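# Move the shelf-bench graduated cylinder upright into cart tray

## Task

Pick up the graduated cylinder that stands on the bench with shelves and set it upright in the cart's top tray, with its base on the tray's own floor and not perched on another cylinder's base. Every other cylinder must still be standing in the tray at the end. The job fails if any graduated cylinder tips over, touches the room's floor, drops more than a few centimetres or is knocked hard (they are glass), if any bottle or jar is left toppled, or if the robot falls over or ends up leaning.

## Robot and tools

ROBOT. One mobile base (0.54 m long, 0.50 m wide, 0.38 m high) on four driven casters, carrying a single seven-joint arm that ends in a two-finger gripper. The shoulder sits 0.12 m ahead of the base centre and 0.68 m up. Cameras: base_camera (fixed on the base, looking forward) and wrist_camera (looks along the hand). The arm begins folded with the hand pointing down; folded, the hand pokes up to 0.08 m beyond the base front. Segments: upper arm 0.42 m, forearm 0.31 m, hand 0.31 m.

FRAMES. Base frame: origin on the floor below the base centre, x ahead, y to the left, z up, metres. hand_pose is reported in this frame as x, y, z, qw, qx, qy, qz, for the point between the finger pads; the hand's z axis runs out along the fingers and the fingers close along its y axis. The odometry frame is the base frame as it was at scene start; base_odometry lives there, heading in rad from -3.142 to 3.142, positive leftward. It only counts wheel rotation, so slip looks like travel and drift builds up. base_tilt is in degrees, forward and right positive.

move. One action per call; all keys optional.
- base: object of relative offsets, measured from where the base last reported itself, along its axes at the start of the command. translate_m (metres, -2 to 2, forward positive), strafe_m (metres, -2 to 2, left positive), rotate_rad (radians, -6.3 to 6.3, counter-clockwise from above positive). Moves time out after 14 s.
- joints: absolute angles in radians by name. joint_1_rad any angle (whole arm about vertical; positive is clockwise from above, opposite to heading). joint_2_rad -2.249 to 2.249 (shoulder, 0 = upper arm up, positive leans forward). joint_3_rad any angle. joint_4_rad -2.579 to 2.579 (elbow, 0 straight; with joint_3_rad at 3.14 negative folds the forearm forward). joint_5_rad any angle. joint_6_rad -2.099 to 2.099 (wrist). joint_7_rad any angle (hand roll; with the hand down, positive is counter-clockwise from above, 1.57 puts the fingers opening left/right). gripper_pos 0 (open, pads about 85 mm apart) to 1 (closed); gap is roughly 85 x (1 - gripper_pos) mm. Unlimited joints go the short way round, so send steps under half a turn. Tolerances for done: ±0.039 for joints 1-4, ±0.095 for 5-7, ±0.03 for the gripper.
- target: one list of 7 numbers, an absolute hand pose in the base frame: x, y, z in metres then qw, qx, qy, qz. Alongside it, joints may only carry gripper_pos. done means within 10 mm and 2 degrees; usually it ends off_target within about 3 cm. To fix position, add (wanted minus hand_pose) to your last target's x, y, z. To keep the hand still afterwards, resend hand_target, not hand_pose. Unreachable poses wander up to 10 s and end time_out.
- speeds: caps for this action only: translate_m and strafe_m 0.05 to 0.5 m/s, rotate_rad 0.1 to 1.57 rad/s. For a combined drive give only one of the two linear keys.
- cameras: list of base_camera, wrist_camera or all; [] for none.
- blocking: true (default) returns when everything rests; false returns in about 0.5 s while motion continues.
Unknown keys make the call invalid; out-of-range values get it refused, and a refusal or an unplanned stop cancels the remaining move, wait and finished_scene calls of that reply.

wait: seconds from 0 to 10; returns state and images, earlier if running moves finish. stop: brakes all your running motions (braked parts report stopped and may keep pressing). zoom_image: camera plus region [x0, y0, x1, y1] in pixels of that camera's latest image, at most 504 x 504; base_camera images are 644x364, wrist_camera 644x476. read_manual: licence texts only. finished_scene: scene = the current scene's number; irreversible, and the goal must hold without the robot.

RESULTS. move reads done or the worst status. base_status, joint_status, hand_status: moving, done, off_target (resting away from target, possibly still pushing), contact_stop, time_out, not_followed (a check withheld targets; pose unreachable or joint command not followed with a cause:), torque_fault, limit_stop_at_motor_heat. on_its_own lists motions you did not order. motor_effort gives percent of max torque per motor, peak in brackets. ARM HIT means the arm struck the base or itself. MOTOR HOT warns of heating; OVER-TEMPERATURE FAULT means the arm goes limp for 30-60 s. Images may lag the state slightly.

CAUTIONS. The arm never avoids obstacles and keeps pushing when blocked; no check keeps it off the base. Catching the arm about 0.6 m up while driving, pushing sideways on a raised hand, or swinging a stretched arm can tip the robot; back away to recover. Driving the arm into things can trip a torque fault (limits 104.5 N m for joints 1-4, 51.3 for 5-7), freezing the arm 10 s. A held load makes the arm sag; do not command a joint to its current reading while carrying. A hand pointing down reaches at most about 0.94 m high, only near the base. Closed fingertips reach about 20 mm past the hand point. When a carried cylinder touches the tray floor, hand_pose stops descending while commands keep dropping; watch effort and images, then open gently. Lower the glass slowly, never release it in motion, avoid squeezing hard while it still rests on something, and keep it clear of other cylinders, bottles and jars. Stretched or straining arms heat up. Occasionally loose items get nudged by an outside push.

Each tool is called after "Emit:" as a command line: name --argument value for each argument, lists and objects as JSON in quotes; but a table of rows of numbers goes row by row, as --pt "numbers of a row", without its own name.

## Session

I'll start by looking at the state and the camera images.

Emit:
move

Scene clock: 0.00 s.
base_odometry: x=+0.000 y=+0.000 heading=+0.000
base_tilt: forward=+0.6 right=+0.2
base_status: not commanded
joint_positions: joint_1_rad=+0.012 joint_2_rad=-0.342 joint_3_rad=+3.176 joint_4_rad=-2.538 joint_5_rad=+0.018 joint_6_rad=-0.888 joint_7_rad=+1.560 gripper_pos=+0.000
joint_status: not commanded
motor_effort: joint_1_rad=+1 joint_2_rad=-2 joint_3_rad=+1 joint_4_rad=+13 joint_5_rad=+0 joint_6_rad=+1 joint_7_rad=+0
hand_pose: x=+0.2507 y=-0.0078 z=+0.5834 quat_wxyz=(+0.002, +0.999, -0.022, +0.029) (m; base frame)
hand_target: x=+0.2511 y=-0.0078 z=+0.5836 quat_wxyz=(+0.002, +0.999, -0.022, +0.029) (m; base frame)
hand_status: not commanded
pictures: base_camera, wrist_camera

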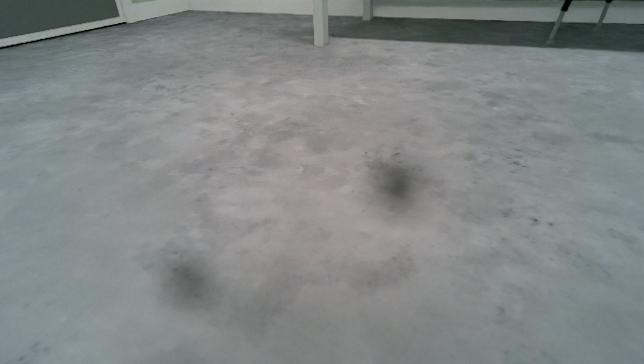

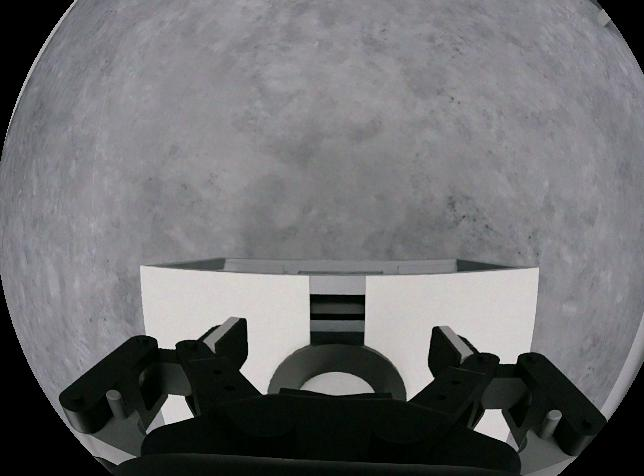

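Emit:
move --joints '{"joint_1_rad": 0.0, "joint_2_rad": -0.342, "joint_3_rad": 3.14, "joint_4_rad": -2.4, "joint_5_rad": 0.0, "joint_6_rad": 0.4, "joint_7_rad": 1.57}'

Scene clock: 2.97 s.
move: done
base_odometry: x=+0.000 y=+0.000 heading=+0.000
base_tilt: forward=+0.6 right=+0.2
base_status: not commanded
joint_positions: joint_1_rad=+0.012 joint_2_rad=-0.342 joint_3_rad=+3.154 joint_4_rad=-2.404 joint_5_rad=+0.018 joint_6_rad=+0.359 joint_7_rad=+1.560 gripper_pos=+0.000
joint_status: all done
motor_effort: joint_1_rad=+0(2) joint_2_rad=-8(8) joint_3_rad=+1(2) joint_4_rad=+20(20) joint_5_rad=+0(2) joint_6_rad=+9(9) joint_7_rad=+0(1)
hand_pose: x=+0.5637 y=-0.0079 z=+0.8889 quat_wxyz=(+0.006, +0.752, -0.006, +0.659) (m; base frame)
hand_target: x=+0.5658 y=+0.0021 z=+0.9039 quat_wxyz=(-0.001, +0.737, +0.000, +0.676) (m; base frame)
hand_status: not commanded
pictures: base_camera, wrist_camera

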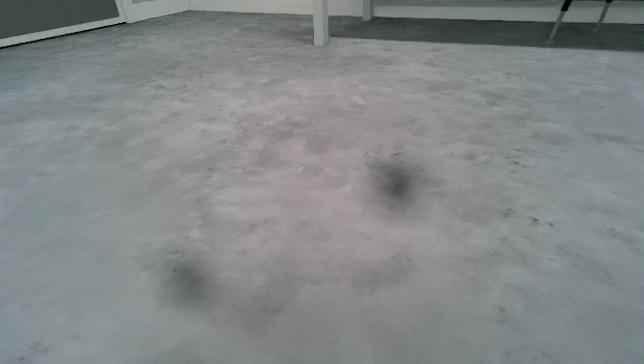

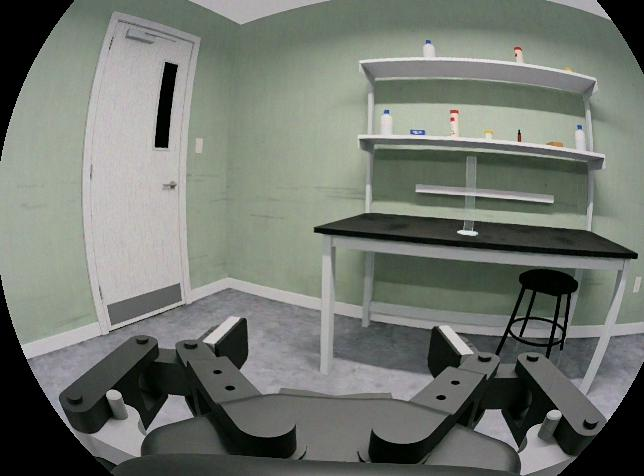

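Emit:
move --joints '{"joint_1_rad": 1.3}' --cameras '["wrist_camera"]'

Emit:
move --joints '{"joint_1_rad": 2.6}' --cameras '["wrist_camera"]'

Emit:
move --joints '{"joint_1_rad": 3.9}' --cameras '["wrist_camera"]'

Scene clock: 5.83 s.
move: done
base_odometry: x=+0.000 y=+0.000 heading=+0.000
base_tilt: forward=+0.6 right=+0.2
base_status: not commanded
joint_positions: joint_1_rad=+1.285 joint_2_rad=-0.342 joint_3_rad=+3.151 joint_4_rad=-2.404 joint_5_rad=+0.018 joint_6_rad=+0.360 joint_7_rad=+1.560 gripper_pos=+0.000
joint_status: all done
motor_effort: joint_1_rad=+0(2) joint_2_rad=-8(8) joint_3_rad=+1(2) joint_4_rad=+19(20) joint_5_rad=+0(1) joint_6_rad=+9(9) joint_7_rad=+0(1)
hand_pose: x=+0.2435 y=-0.4270 z=+0.8892 quat_wxyz=(+0.396, +0.602, -0.450, +0.527) (m; base frame)
hand_target: x=+0.2406 y=-0.4299 z=+0.9039 quat_wxyz=(+0.408, +0.587, -0.446, +0.538) (m; base frame)
hand_status: not commanded
pictures: wrist_camera

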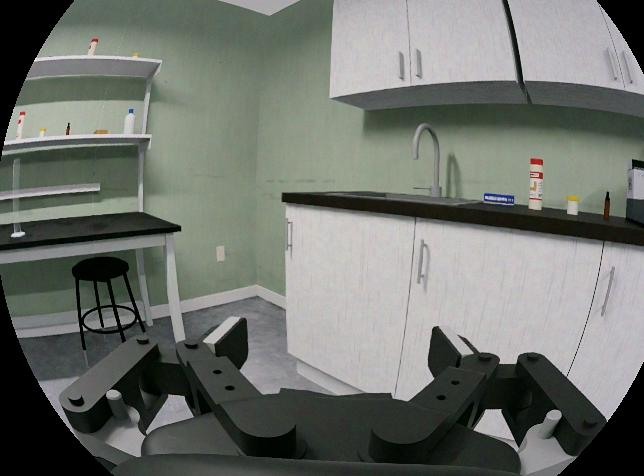

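Scene clock: 8.40 s.
move: done
base_odometry: x=+0.000 y=+0.000 heading=+0.000
base_tilt: forward=+0.6 right=+0.2
base_status: not commanded
joint_positions: joint_1_rad=+2.585 joint_2_rad=-0.342 joint_3_rad=+3.150 joint_4_rad=-2.404 joint_5_rad=+0.018 joint_6_rad=+0.360 joint_7_rad=+1.560 gripper_pos=+0.000
joint_status: all done
motor_effort: joint_1_rad=+1(3) joint_2_rad=-8(8) joint_3_rad=+2(2) joint_4_rad=+20(20) joint_5_rad=+0(1) joint_6_rad=+9(9) joint_7_rad=+0(1)
hand_pose: x=-0.2589 y=-0.2346 z=+0.8893 quat_wxyz=(+0.634, +0.207, -0.723, +0.180) (m; base frame)
hand_target: x=-0.2627 y=-0.2321 z=+0.9039 quat_wxyz=(+0.651, +0.198, -0.710, +0.181) (m; base frame)
hand_status: not commanded
pictures: wrist_camera

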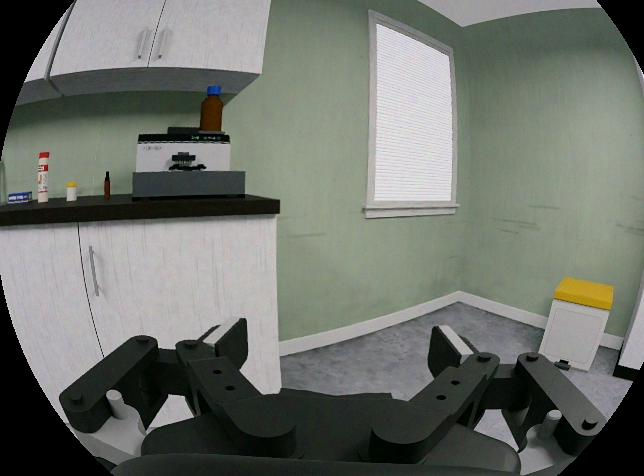

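Scene clock: 10.97 s.
move: done
base_odometry: x=+0.000 y=+0.000 heading=+0.000
base_tilt: forward=+0.6 right=+0.2
base_status: not commanded
joint_positions: joint_1_rad=+3.885 joint_2_rad=-0.342 joint_3_rad=+3.149 joint_4_rad=-2.404 joint_5_rad=+0.018 joint_6_rad=+0.360 joint_7_rad=+1.560 gripper_pos=+0.000
joint_status: all done
motor_effort: joint_1_rad=+1(2) joint_2_rad=-8(8) joint_3_rad=+0(2) joint_4_rad=+20(20) joint_5_rad=+0(1) joint_6_rad=+9(9) joint_7_rad=+0(1)
hand_pose: x=-0.2083 y=+0.3012 z=+0.8893 quat_wxyz=(+0.614, -0.272, -0.701, -0.240) (m; base frame)
hand_target: x=-0.2068 y=+0.3057 z=+0.9039 quat_wxyz=(+0.628, -0.273, -0.685, -0.250) (m; base frame)
hand_status: not commanded
pictures: wrist_camera

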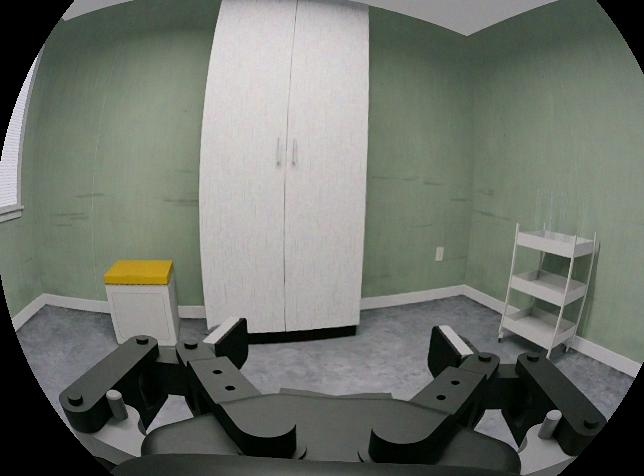

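Emit:
zoom_image --camera "wrist_camera" --region '[460, 170, 640, 370]'

Emit:
move --joints '{"joint_1_rad": 4.7}' --cameras '["wrist_camera"]'

Emit:
zoom_image --camera "wrist_camera" --region '[220, 130, 420, 370]'

Scaled by 2.520.

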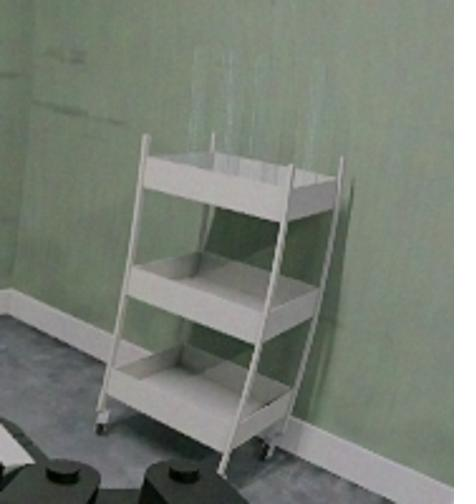

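Scene clock: 16.67 s.
move: done
base_odometry: x=+0.000 y=+0.000 heading=+0.000
base_tilt: forward=+0.5 right=+0.2
base_status: not commanded
joint_positions: joint_1_rad=+4.685 joint_2_rad=-0.342 joint_3_rad=+3.149 joint_4_rad=-2.404 joint_5_rad=+0.018 joint_6_rad=+0.361 joint_7_rad=+1.560 gripper_pos=+0.000
joint_status: all done
motor_effort: joint_1_rad=+1(2) joint_2_rad=-8(8) joint_3_rad=+1(2) joint_4_rad=+20(20) joint_5_rad=+0(1) joint_6_rad=+9(9) joint_7_rad=+1(1)
hand_pose: x=+0.1070 y=+0.4446 z=+0.8894 quat_wxyz=(+0.472, -0.523, -0.540, -0.461) (m; base frame)
hand_target: x=+0.1113 y=+0.4467 z=+0.9039 quat_wxyz=(+0.481, -0.518, -0.525, -0.474) (m; base frame)
hand_status: not commanded
pictures: wrist_camera

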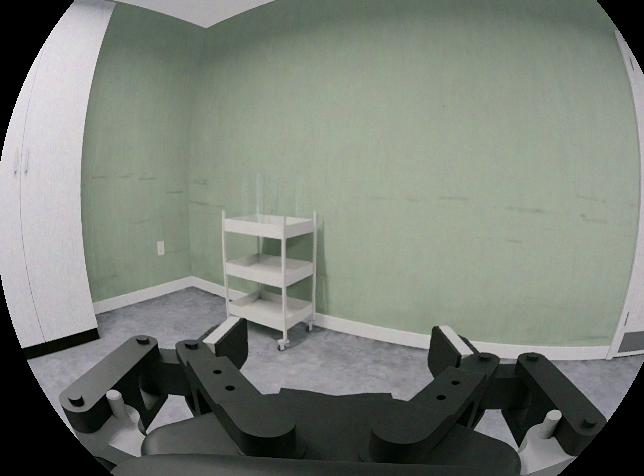

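Scaled by 2.100.

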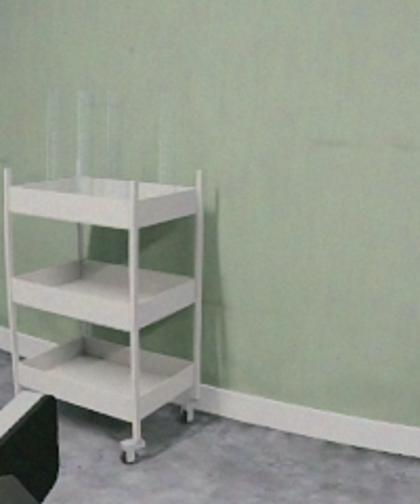

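Emit:
move --base '{"translate_m": 0.8, "strafe_m": -0.5}' --joints '{"joint_1_rad": 0.0}'

Scene clock: 23.70 s.
move: done
base_odometry: x=+0.800 y=-0.500 heading=+0.000
base_tilt: forward=+0.5 right=+0.2
base_status: done
joint_positions: joint_1_rad=+6.269 joint_2_rad=-0.342 joint_3_rad=+3.144 joint_4_rad=-2.404 joint_5_rad=+0.018 joint_6_rad=+0.364 joint_7_rad=+1.560 gripper_pos=+0.000
joint_status: all done
motor_effort: joint_1_rad=+0(2) joint_2_rad=-8(11) joint_3_rad=+1(3) joint_4_rad=+20(20) joint_5_rad=+0(1) joint_6_rad=+9(9) joint_7_rad=+0(1)
hand_pose: x=+0.5638 y=+0.0084 z=+0.8902 quat_wxyz=(+0.005, -0.751, -0.009, -0.660) (m; base frame)
hand_target: x=+0.5658 y=+0.0021 z=+0.9039 quat_wxyz=(+0.001, -0.737, +0.000, -0.676) (m; base frame)
hand_status: not commanded
pictures: base_camera, wrist_camera

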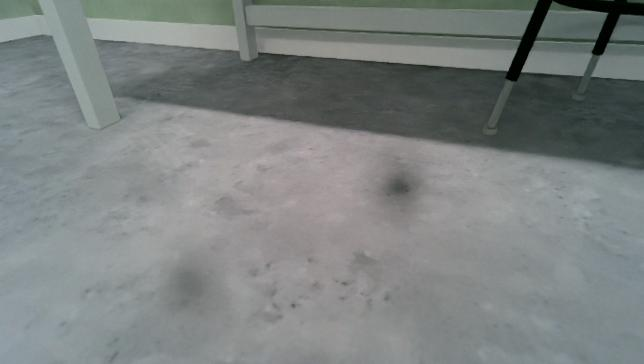

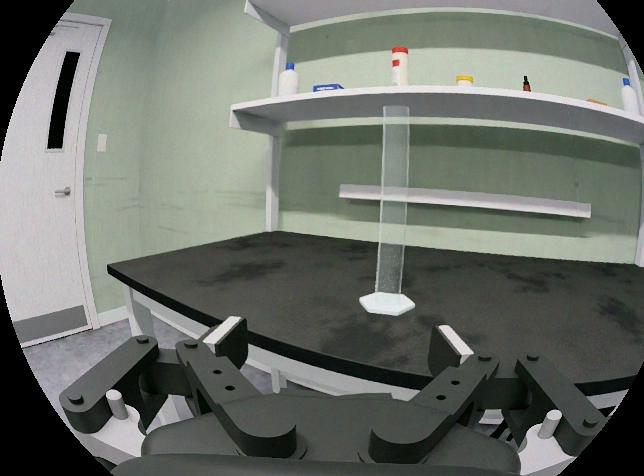

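Emit:
move --base '{"translate_m": -1.1, "strafe_m": 1.5, "rotate_rad": 1.57}'

Scene clock: 31.43 s.
move: done
base_odometry: x=-0.300 y=+1.000 heading=+1.570
base_tilt: forward=+0.7 right=+0.2
base_status: done
joint_positions: joint_1_rad=+6.276 joint_2_rad=-0.342 joint_3_rad=+3.143 joint_4_rad=-2.404 joint_5_rad=+0.018 joint_6_rad=+0.365 joint_7_rad=+1.560 gripper_pos=+0.000
joint_status: not commanded
motor_effort: joint_1_rad=+1(2) joint_2_rad=-8(10) joint_3_rad=+1(3) joint_4_rad=+20(20) joint_5_rad=+0(1) joint_6_rad=+9(9) joint_7_rad=+0(1)
hand_pose: x=+0.5639 y=+0.0058 z=+0.8905 quat_wxyz=(+0.002, -0.750, -0.007, -0.661) (m; base frame)
hand_target: x=+0.5658 y=+0.0021 z=+0.9039 quat_wxyz=(+0.001, -0.737, +0.000, -0.676) (m; base frame)
hand_status: not commanded
pictures: base_camera, wrist_camera

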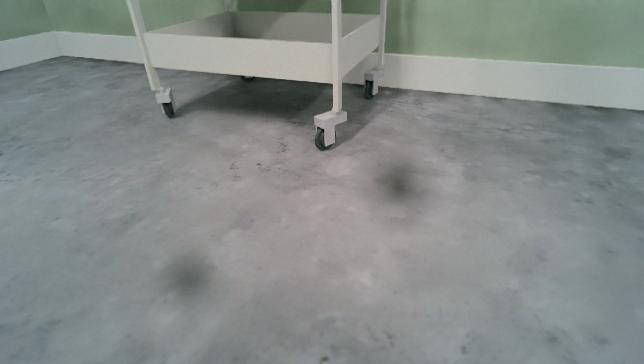

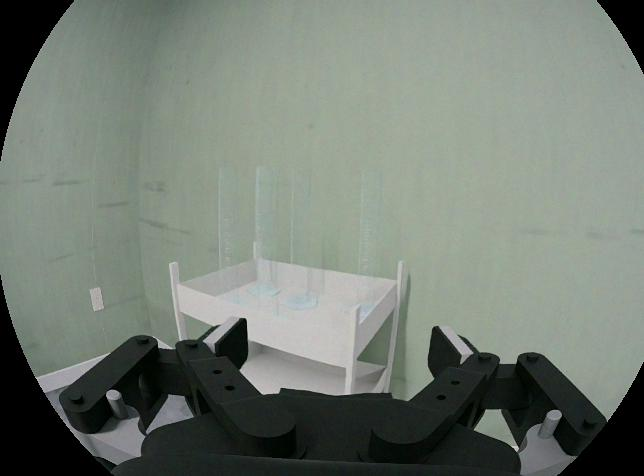

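Emit:
zoom_image --camera "wrist_camera" --region '[150, 150, 430, 350]'

Emit:
zoom_image --camera "base_camera" --region '[100, 0, 420, 180]'

Scaled by 1.800.

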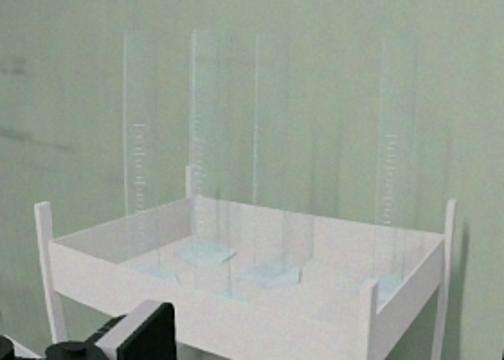

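Scaled by 1.575.

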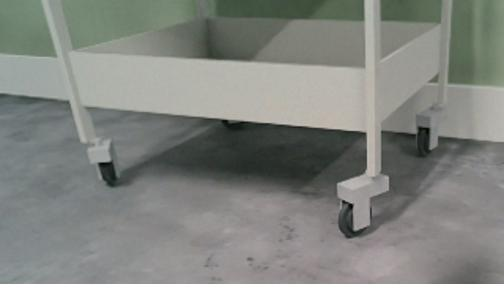

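Emit:
move --base '{"translate_m": 0.15, "strafe_m": 0.5, "rotate_rad": -0.4}' --joints '{"joint_1_rad": 0.0, "joint_2_rad": 0.0, "joint_3_rad": 3.14, "joint_4_rad": -1.0, "joint_5_rad": 0.0, "joint_6_rad": -1.4, "joint_7_rad": 1.57}'

Emit:
zoom_image --camera "wrist_camera" --region '[150, 50, 530, 350]'

Scene clock: 37.00 s.
move: done
base_odometry: x=-0.800 y=+1.150 heading=+1.170
base_tilt: forward=+0.7 right=+0.1
base_status: done
joint_positions: joint_1_rad=+6.279 joint_2_rad=-0.019 joint_3_rad=+3.139 joint_4_rad=-1.015 joint_5_rad=+0.018 joint_6_rad=-1.361 joint_7_rad=+1.560 gripper_pos=+0.000
joint_status: all done
motor_effort: joint_1_rad=+0(2) joint_2_rad=-17(17) joint_3_rad=+2(4) joint_4_rad=+17(22) joint_5_rad=+0(2) joint_6_rad=+7(9) joint_7_rad=+0(2)
hand_pose: x=+0.5946 y=-0.0008 z=+1.0530 quat_wxyz=(-0.006, -0.924, +0.003, -0.382) (m; base frame)
hand_target: x=+0.5938 y=+0.0021 z=+1.0429 quat_wxyz=(+0.000, -0.932, +0.000, -0.362) (m; base frame)
hand_status: not commanded
pictures: base_camera, wrist_camera

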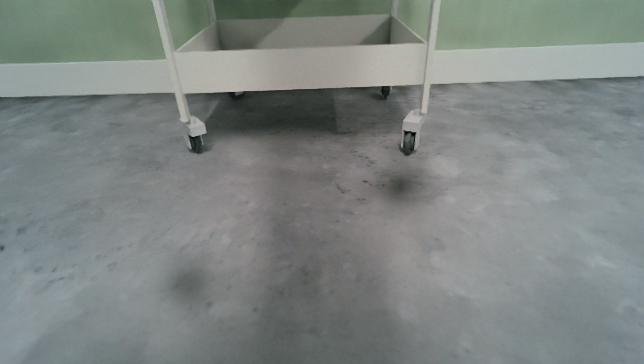

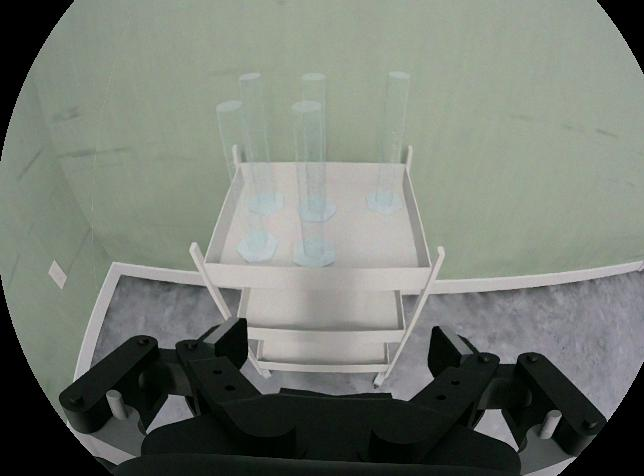

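Scaled by 1.326.

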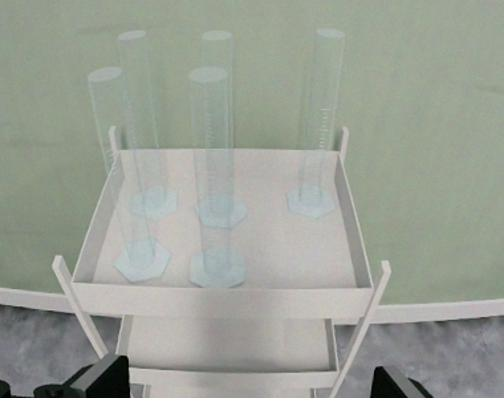

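Emit:
move --base '{"translate_m": -0.57, "strafe_m": -2.0, "rotate_rad": -1.57}' --joints '{"joint_1_rad": 0.0, "joint_2_rad": 0.333, "joint_3_rad": 3.14, "joint_4_rad": -1.66, "joint_5_rad": 0.0, "joint_6_rad": 0.422, "joint_7_rad": 1.57}'

Scene clock: 50.97 s.
move: done
base_odometry: x=+0.819 y=-0.155 heading=-0.401
base_tilt: forward=+0.6 right=+0.1
base_status: done
joint_positions: joint_1_rad=+6.285 joint_2_rad=+0.338 joint_3_rad=+3.142 joint_4_rad=-1.653 joint_5_rad=+0.018 joint_6_rad=+0.385 joint_7_rad=+1.560 gripper_pos=+0.000
joint_status: all done
motor_effort: joint_1_rad=+1(7) joint_2_rad=-32(35) joint_3_rad=+0(7) joint_4_rad=+20(22) joint_5_rad=+0(3) joint_6_rad=+9(10) joint_7_rad=+1(2)
hand_pose: x=+0.8567 y=+0.0021 z=+0.9398 quat_wxyz=(+0.000, -0.719, -0.004, -0.695) (m; base frame)
hand_target: x=+0.8546 y=+0.0023 z=+0.9506 quat_wxyz=(+0.001, -0.707, +0.000, -0.707) (m; base frame)
hand_status: not commanded
pictures: base_camera, wrist_camera

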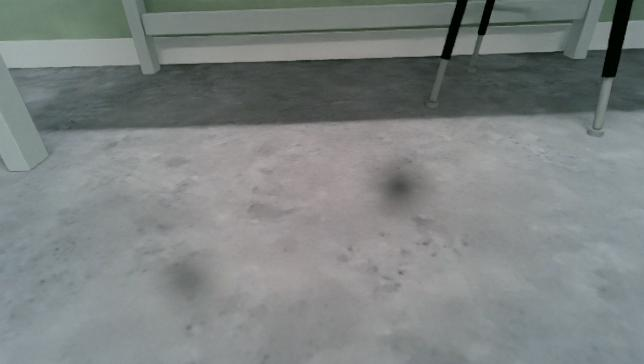

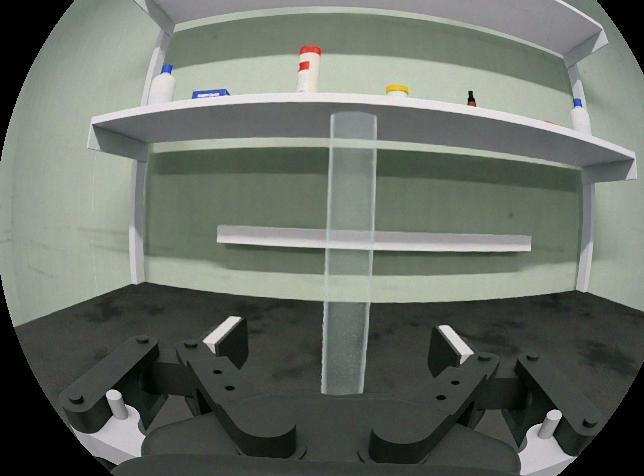

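Emit:
zoom_image --camera "wrist_camera" --region '[180, 250, 500, 476]'

Emit:
zoom_image --camera "wrist_camera" --region '[240, 80, 460, 250]'

Scaled by 1.575.

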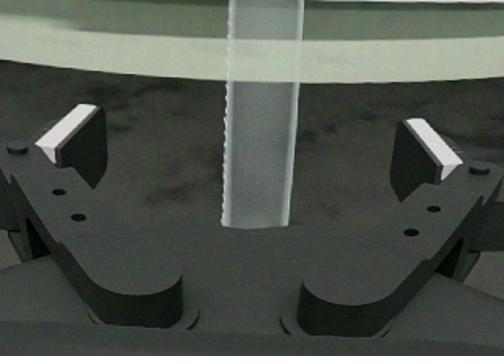

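Scaled by 2.291.

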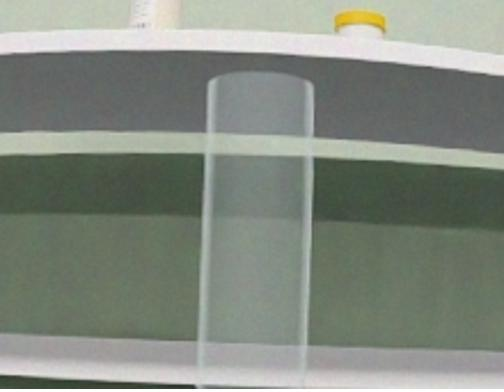

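Emit:
move --base '{"translate_m": 0.12}' --joints '{"joint_1_rad": 0.0, "joint_2_rad": 0.3155, "joint_3_rad": 3.14, "joint_4_rad": -1.6356, "joint_5_rad": 0.0, "joint_6_rad": 0.4154, "joint_7_rad": 1.57}'

Emit:
zoom_image --camera "wrist_camera" --region '[180, 250, 500, 476]'

Emit:
zoom_image --camera "wrist_camera" --region '[240, 80, 460, 250]'

Scene clock: 57.40 s.
move: done
base_odometry: x=+0.930 y=-0.202 heading=-0.401
base_tilt: forward=+0.7 right=+0.1
base_status: done
joint_positions: joint_1_rad=+6.285 joint_2_rad=+0.332 joint_3_rad=+3.142 joint_4_rad=-1.644 joint_5_rad=+0.018 joint_6_rad=+0.386 joint_7_rad=+1.560 gripper_pos=+0.000
joint_status: all done
motor_effort: joint_1_rad=+0(2) joint_2_rad=-32(35) joint_3_rad=+1(2) joint_4_rad=+20(22) joint_5_rad=+0(2) joint_6_rad=+8(10) joint_7_rad=+1(1)
hand_pose: x=+0.8562 y=+0.0021 z=+0.9501 quat_wxyz=(+0.000, -0.714, -0.004, -0.700) (m; base frame)
hand_target: x=+0.8525 y=+0.0023 z=+0.9760 quat_wxyz=(+0.001, -0.695, +0.000, -0.719) (m; base frame)
hand_status: not commanded
pictures: base_camera, wrist_camera

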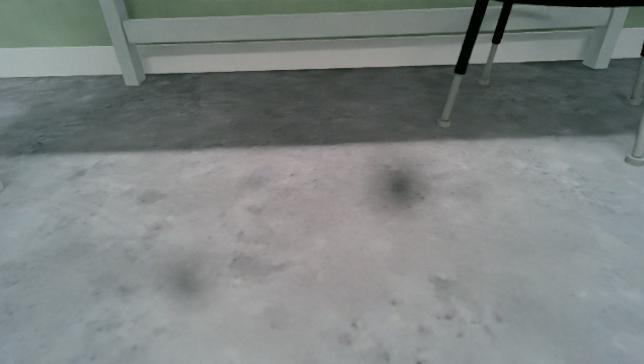

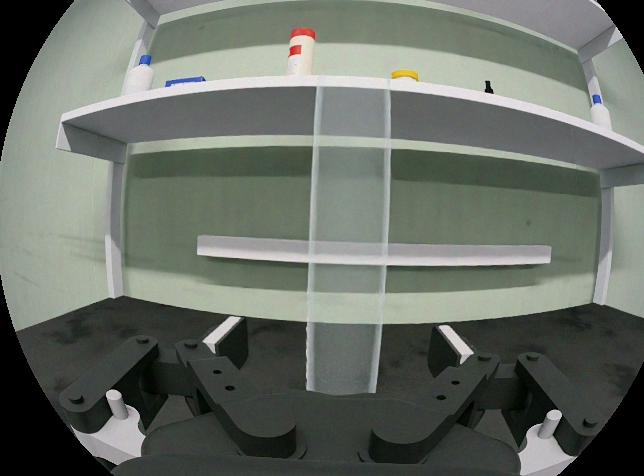

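Scaled by 1.575.

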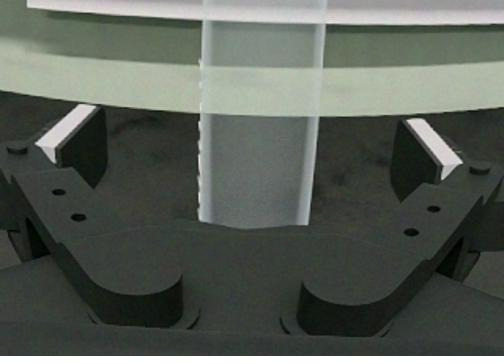

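Scaled by 2.291.

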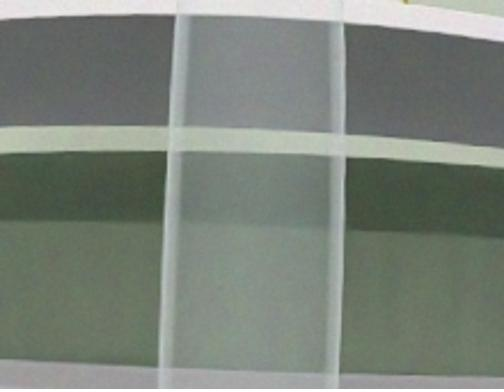

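Emit:
move --joints '{"joint_1_rad": 0.0, "joint_2_rad": 0.296, "joint_3_rad": 3.14, "joint_4_rad": -1.575, "joint_5_rad": 0.0, "joint_6_rad": 0.348, "joint_7_rad": 1.57}'

Scene clock: 64.40 s.
move: done
base_odometry: x=+0.930 y=-0.202 heading=-0.401
base_tilt: forward=+0.7 right=+0.0
base_status: not commanded
joint_positions: joint_1_rad=+6.285 joint_2_rad=+0.319 joint_3_rad=+3.142 joint_4_rad=-1.585 joint_5_rad=+0.018 joint_6_rad=+0.364 joint_7_rad=+1.560 gripper_pos=+0.000
joint_status: all done
motor_effort: joint_1_rad=+1(2) joint_2_rad=-32(34) joint_3_rad=+0(1) joint_4_rad=+20(22) joint_5_rad=+1(1) joint_6_rad=+9(10) joint_7_rad=+1(1)
hand_pose: x=+0.8592 y=+0.0020 z=+0.9878 quat_wxyz=(-0.001, -0.696, -0.004, -0.718) (m; base frame)
hand_target: x=+0.8530 y=+0.0023 z=+1.0062 quat_wxyz=(+0.001, -0.690, +0.000, -0.724) (m; base frame)
hand_status: not commanded
pictures: base_camera, wrist_camera

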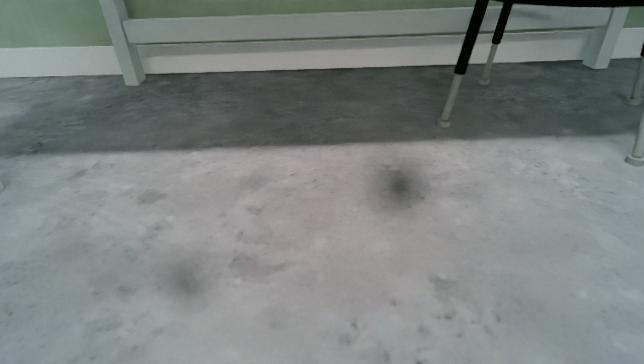

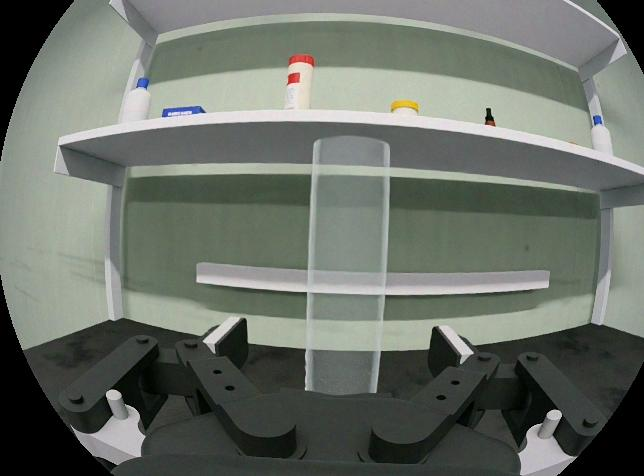

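Emit:
move --joints '{"joint_6_rad": 0.315}' --base '{"translate_m": 0.04}' --speeds '{"translate_m": 0.1}' --cameras '["wrist_camera"]'

Emit:
zoom_image --camera "wrist_camera" --region '[180, 250, 500, 476]'

Scene clock: 66.87 s.
move: done
base_odometry: x=+0.967 y=-0.218 heading=-0.401
base_tilt: forward=+0.7 right=+0.2
base_status: done
joint_positions: joint_1_rad=+6.285 joint_2_rad=+0.313 joint_3_rad=+3.142 joint_4_rad=-1.585 joint_5_rad=+0.018 joint_6_rad=+0.334 joint_7_rad=+1.560 gripper_pos=+0.000
joint_status: all done
motor_effort: joint_1_rad=+1(2) joint_2_rad=-32(35) joint_3_rad=+0(2) joint_4_rad=+21(22) joint_5_rad=+0(1) joint_6_rad=+8(9) joint_7_rad=+1(1)
hand_pose: x=+0.8576 y=+0.0018 z=+0.9831 quat_wxyz=(-0.001, -0.705, -0.004, -0.709) (m; base frame)
hand_target: x=+0.8533 y=+0.0023 z=+0.9959 quat_wxyz=(+0.001, -0.702, +0.000, -0.712) (m; base frame)
hand_status: not commanded
pictures: wrist_camera

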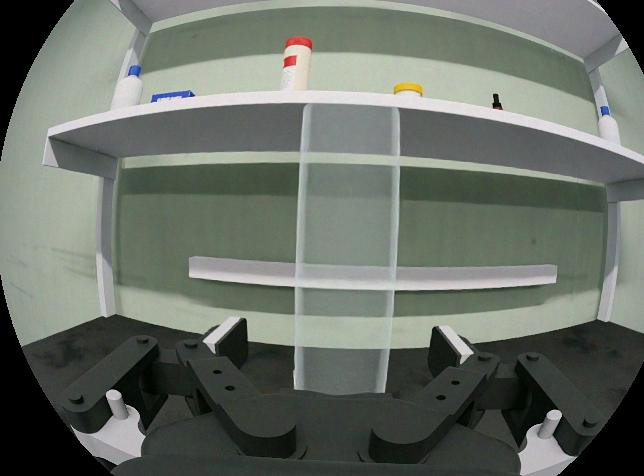

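Scaled by 1.575.

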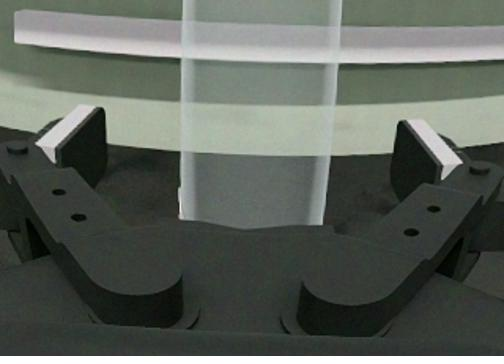

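Emit:
move --joints '{"gripper_pos": 0.48}' --cameras '["wrist_camera"]'

Emit:
zoom_image --camera "wrist_camera" --region '[180, 250, 500, 476]'

Scene clock: 68.27 s.
move: done
base_odometry: x=+0.967 y=-0.218 heading=-0.401
base_tilt: forward=+0.7 right=+0.2
base_status: not commanded
joint_positions: joint_1_rad=+6.285 joint_2_rad=+0.313 joint_3_rad=+3.142 joint_4_rad=-1.585 joint_5_rad=+0.018 joint_6_rad=+0.334 joint_7_rad=+1.560 gripper_pos=+0.480
joint_status: all done
motor_effort: joint_1_rad=+0(2) joint_2_rad=-32(32) joint_3_rad=+0(1) joint_4_rad=+20(21) joint_5_rad=+0(1) joint_6_rad=+9(9) joint_7_rad=+1(1)
hand_pose: x=+0.8576 y=+0.0018 z=+0.9831 quat_wxyz=(-0.001, -0.705, -0.004, -0.709) (m; base frame)
hand_target: x=+0.8533 y=+0.0023 z=+0.9959 quat_wxyz=(+0.001, -0.702, +0.000, -0.712) (m; base frame)
hand_status: not commanded
pictures: wrist_camera

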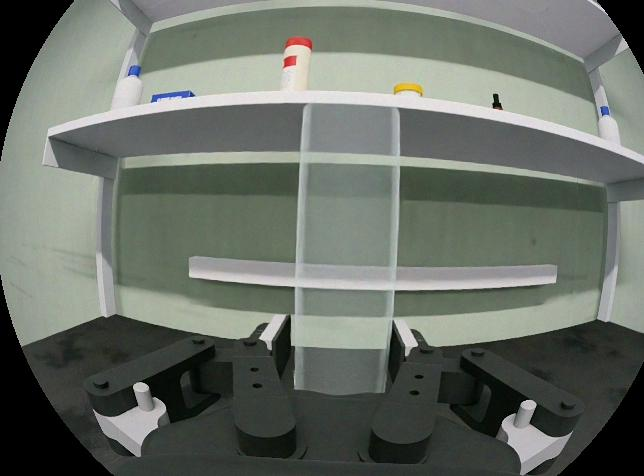

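Scaled by 1.575.

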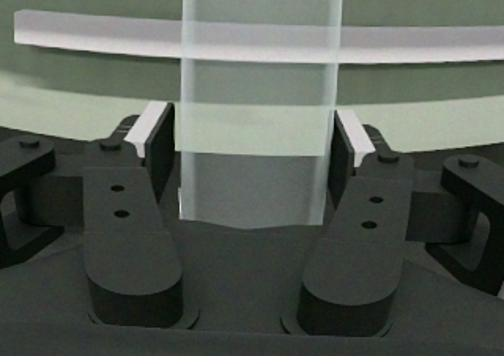

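Emit:
move --joints '{"gripper_pos": 0.62}' --cameras '["wrist_camera"]'

Emit:
zoom_image --camera "wrist_camera" --region '[180, 250, 500, 476]'

Scene clock: 69.07 s.
move: off_target
base_odometry: x=+0.967 y=-0.218 heading=-0.401
base_tilt: forward=+0.7 right=+0.2
base_status: not commanded
joint_positions: joint_1_rad=+6.285 joint_2_rad=+0.313 joint_3_rad=+3.142 joint_4_rad=-1.585 joint_5_rad=+0.018 joint_6_rad=+0.334 joint_7_rad=+1.560 gripper_pos=+0.561
joint_status: gripper_pos off_target (ended at +0.561, target +0.620)
motor_effort: joint_1_rad=+0(2) joint_2_rad=-33(33) joint_3_rad=+1(1) joint_4_rad=+21(22) joint_5_rad=+0(1) joint_6_rad=+9(10) joint_7_rad=+0(1)
hand_pose: x=+0.8576 y=+0.0018 z=+0.9831 quat_wxyz=(-0.001, -0.705, -0.004, -0.709) (m; base frame)
hand_target: x=+0.8533 y=+0.0023 z=+0.9959 quat_wxyz=(+0.001, -0.702, +0.000, -0.712) (m; base frame)
hand_status: not commanded
pictures: wrist_camera

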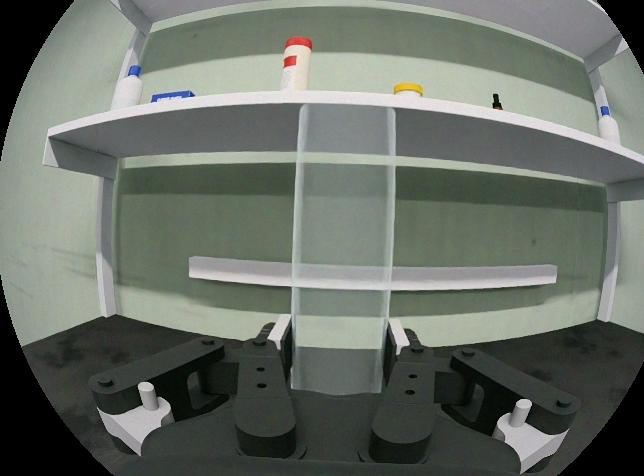

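Scaled by 1.575.

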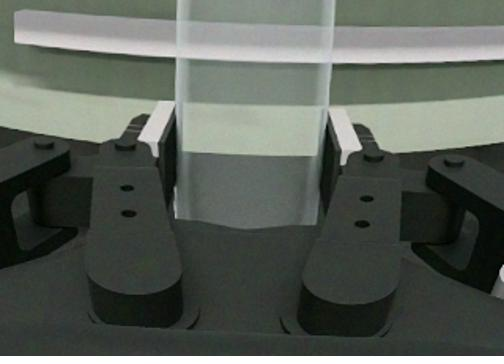

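Emit:
move --joints '{"joint_1_rad": 0.0, "joint_2_rad": 0.2665, "joint_3_rad": 3.14, "joint_4_rad": -1.4624, "joint_5_rad": 0.0, "joint_6_rad": 0.173, "joint_7_rad": 1.57, "gripper_pos": 0.62}' --cameras '["wrist_camera"]'

Emit:
zoom_image --camera "wrist_camera" --region '[180, 250, 500, 476]'

Scene clock: 71.30 s.
move: off_target
base_odometry: x=+0.967 y=-0.218 heading=-0.401
base_tilt: forward=+0.7 right=+0.2
base_status: not commanded
joint_positions: joint_1_rad=+6.285 joint_2_rad=+0.307 joint_3_rad=+3.142 joint_4_rad=-1.489 joint_5_rad=+0.018 joint_6_rad=+0.195 joint_7_rad=+1.560 gripper_pos=+0.561
joint_status: joint_2_rad off_target (ended at +0.307, target +0.267); gripper_pos off_target (ended at +0.561, target +0.620); the others done
motor_effort: joint_1_rad=+1(2) joint_2_rad=-35(36) joint_3_rad=+0(1) joint_4_rad=+23(24) joint_5_rad=+0(1) joint_6_rad=+11(12) joint_7_rad=+1(2)
hand_pose: x=+0.8638 y=+0.0011 z=+1.0035 quat_wxyz=(-0.002, -0.717, -0.003, -0.697) (m; base frame)
hand_target: x=+0.8515 y=+0.0023 z=+1.0428 quat_wxyz=(+0.001, -0.702, +0.000, -0.712) (m; base frame)
hand_status: not commanded
pictures: wrist_camera

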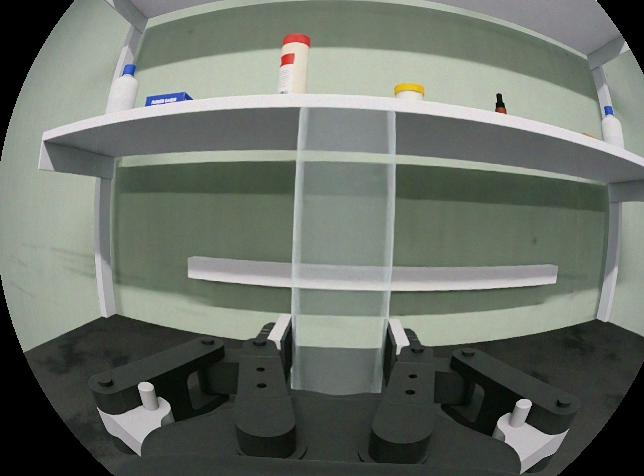

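Scaled by 1.575.

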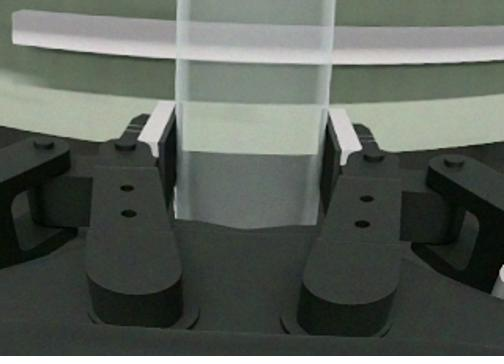

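Emit:
move --base '{"translate_m": -0.35}' --speeds '{"translate_m": 0.25}' --joints '{"joint_1_rad": 0.0, "joint_2_rad": 0.243, "joint_3_rad": 3.14, "joint_4_rad": -1.4458, "joint_5_rad": 0.0, "joint_6_rad": 0.165, "joint_7_rad": 1.57, "gripper_pos": 0.68}'

Emit:
zoom_image --camera "wrist_camera" --region '[180, 250, 500, 476]'

Scene clock: 87.10 s.
move: off_target
base_odometry: x=+0.645 y=-0.081 heading=-0.401
base_tilt: forward=+0.7 right=+0.2
base_status: done
joint_positions: joint_1_rad=+6.284 joint_2_rad=+0.276 joint_3_rad=+3.141 joint_4_rad=-1.470 joint_5_rad=+0.018 joint_6_rad=+0.182 joint_7_rad=+1.560 gripper_pos=+0.561
joint_status: gripper_pos off_target (ended at +0.561, target +0.680); the others done
motor_effort: joint_1_rad=+1(3) joint_2_rad=-34(39) joint_3_rad=+0(3) joint_4_rad=+24(24) joint_5_rad=+0(2) joint_6_rad=+11(12) joint_7_rad=+0(1)
hand_pose: x=+0.8543 y=+0.0017 z=+1.0344 quat_wxyz=(-0.002, -0.704, -0.003, -0.710) (m; base frame)
hand_target: x=+0.8433 y=+0.0023 z=+1.0678 quat_wxyz=(+0.001, -0.690, +0.000, -0.724) (m; base frame)
hand_status: not commanded
pictures: base_camera, wrist_camera

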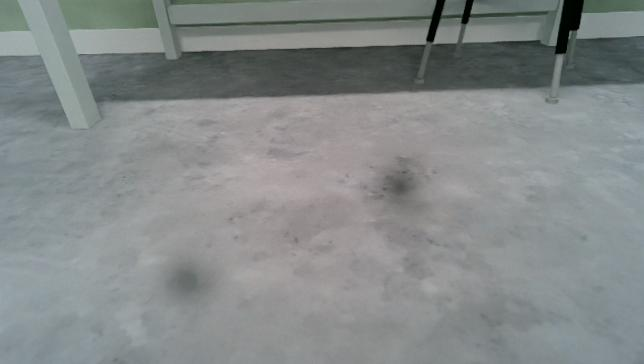

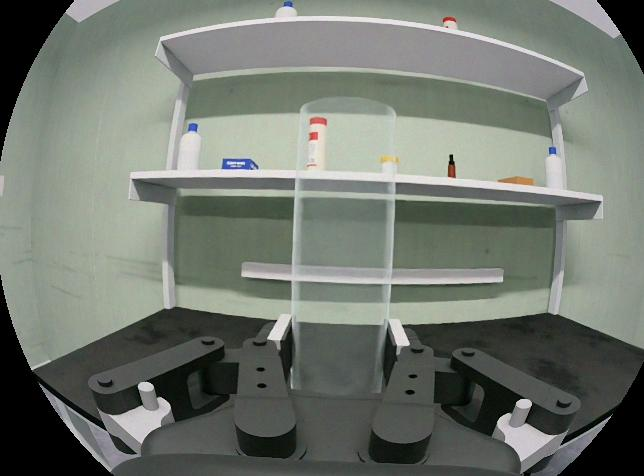

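Scaled by 1.575.

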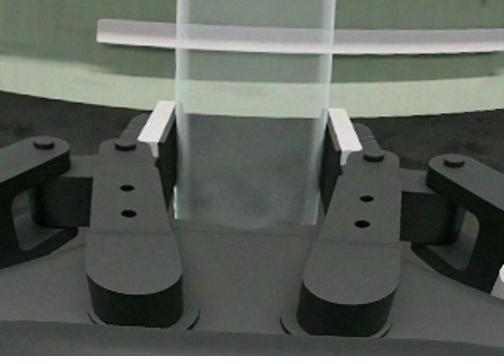

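Emit:
move --cameras '["wrist_camera", "base_camera"]'

Scene clock: 93.90 s.
base_odometry: x=+0.645 y=-0.081 heading=-0.401
base_tilt: forward=+0.6 right=+0.2
base_status: done
joint_positions: joint_1_rad=+6.284 joint_2_rad=+0.276 joint_3_rad=+3.141 joint_4_rad=-1.470 joint_5_rad=+0.018 joint_6_rad=+0.182 joint_7_rad=+1.560 gripper_pos=+0.561
joint_status: gripper_pos off_target (ended at +0.561, target +0.680); the others done
motor_effort: joint_1_rad=+1(3) joint_2_rad=-34(39) joint_3_rad=+1(3) joint_4_rad=+24(24) joint_5_rad=+0(2) joint_6_rad=+10(12) joint_7_rad=+1(1)
hand_pose: x=+0.8543 y=+0.0017 z=+1.0344 quat_wxyz=(-0.002, -0.704, -0.003, -0.710) (m; base frame)
hand_target: x=+0.8433 y=+0.0023 z=+1.0678 quat_wxyz=(+0.001, -0.690, +0.000, -0.724) (m; base frame)
hand_status: not commanded
pictures: base_camera, wrist_camera

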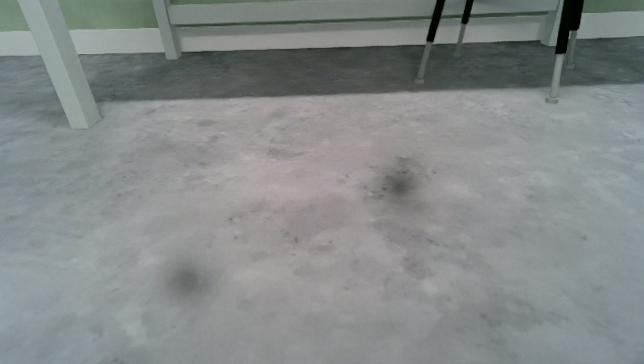

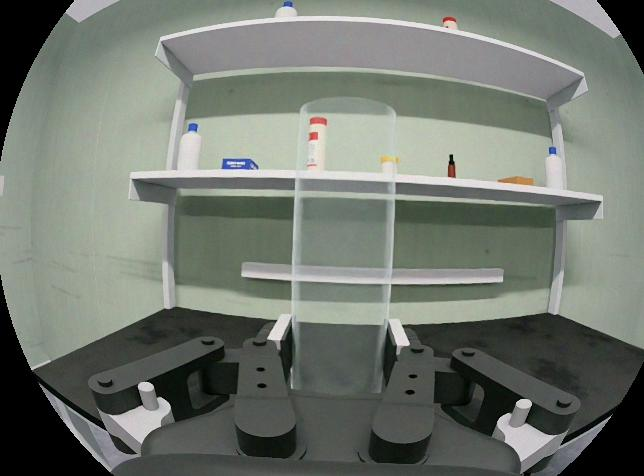

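Emit:
move --base '{"translate_m": -1.707, "strafe_m": 0.119, "rotate_rad": 1.591}' --speeds '{"translate_m": 0.35, "rotate_rad": 0.4}' --cameras '["base_camera", "wrist_camera"]'

Scene clock: 102.07 s.
move: done
base_odometry: x=-0.880 y=+0.695 heading=+1.190
base_tilt: forward=+0.6 right=+0.3
base_status: done
joint_positions: joint_1_rad=+6.279 joint_2_rad=+0.276 joint_3_rad=+3.137 joint_4_rad=-1.469 joint_5_rad=+0.018 joint_6_rad=+0.182 joint_7_rad=+1.560 gripper_pos=+0.561
joint_status: not commanded
motor_effort: joint_1_rad=+1(5) joint_2_rad=-34(37) joint_3_rad=+1(4) joint_4_rad=+24(25) joint_5_rad=+0(1) joint_6_rad=+11(11) joint_7_rad=+0(1)
hand_pose: x=+0.8543 y=+0.0085 z=+1.0345 quat_wxyz=(+0.002, -0.704, -0.006, -0.710) (m; base frame)
hand_target: x=+0.8433 y=+0.0023 z=+1.0678 quat_wxyz=(+0.001, -0.690, +0.000, -0.724) (m; base frame)
hand_status: not commanded
pictures: base_camera, wrist_camera

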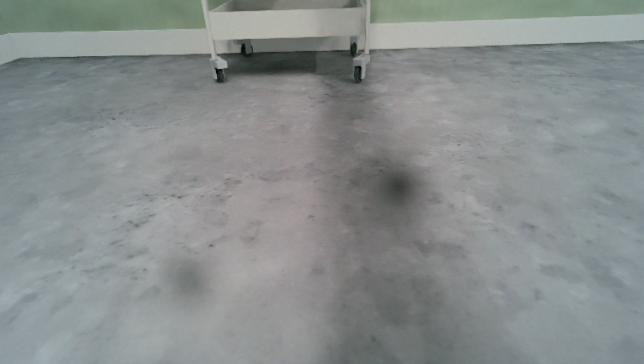

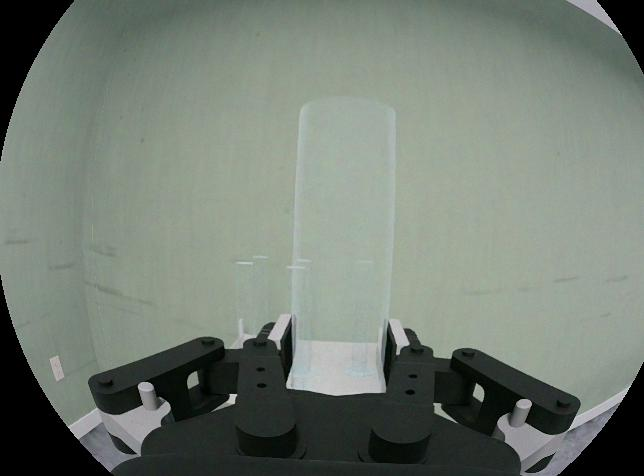

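Emit:
zoom_image --camera "wrist_camera" --region '[222, 236, 462, 406]'

Emit:
zoom_image --camera "base_camera" --region '[180, 0, 400, 100]'

Scaled by 2.100.

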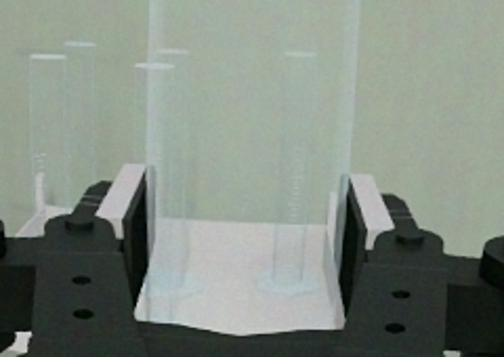

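Scaled by 2.291.

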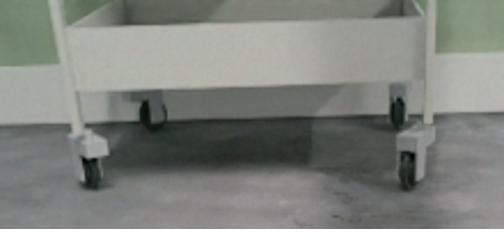

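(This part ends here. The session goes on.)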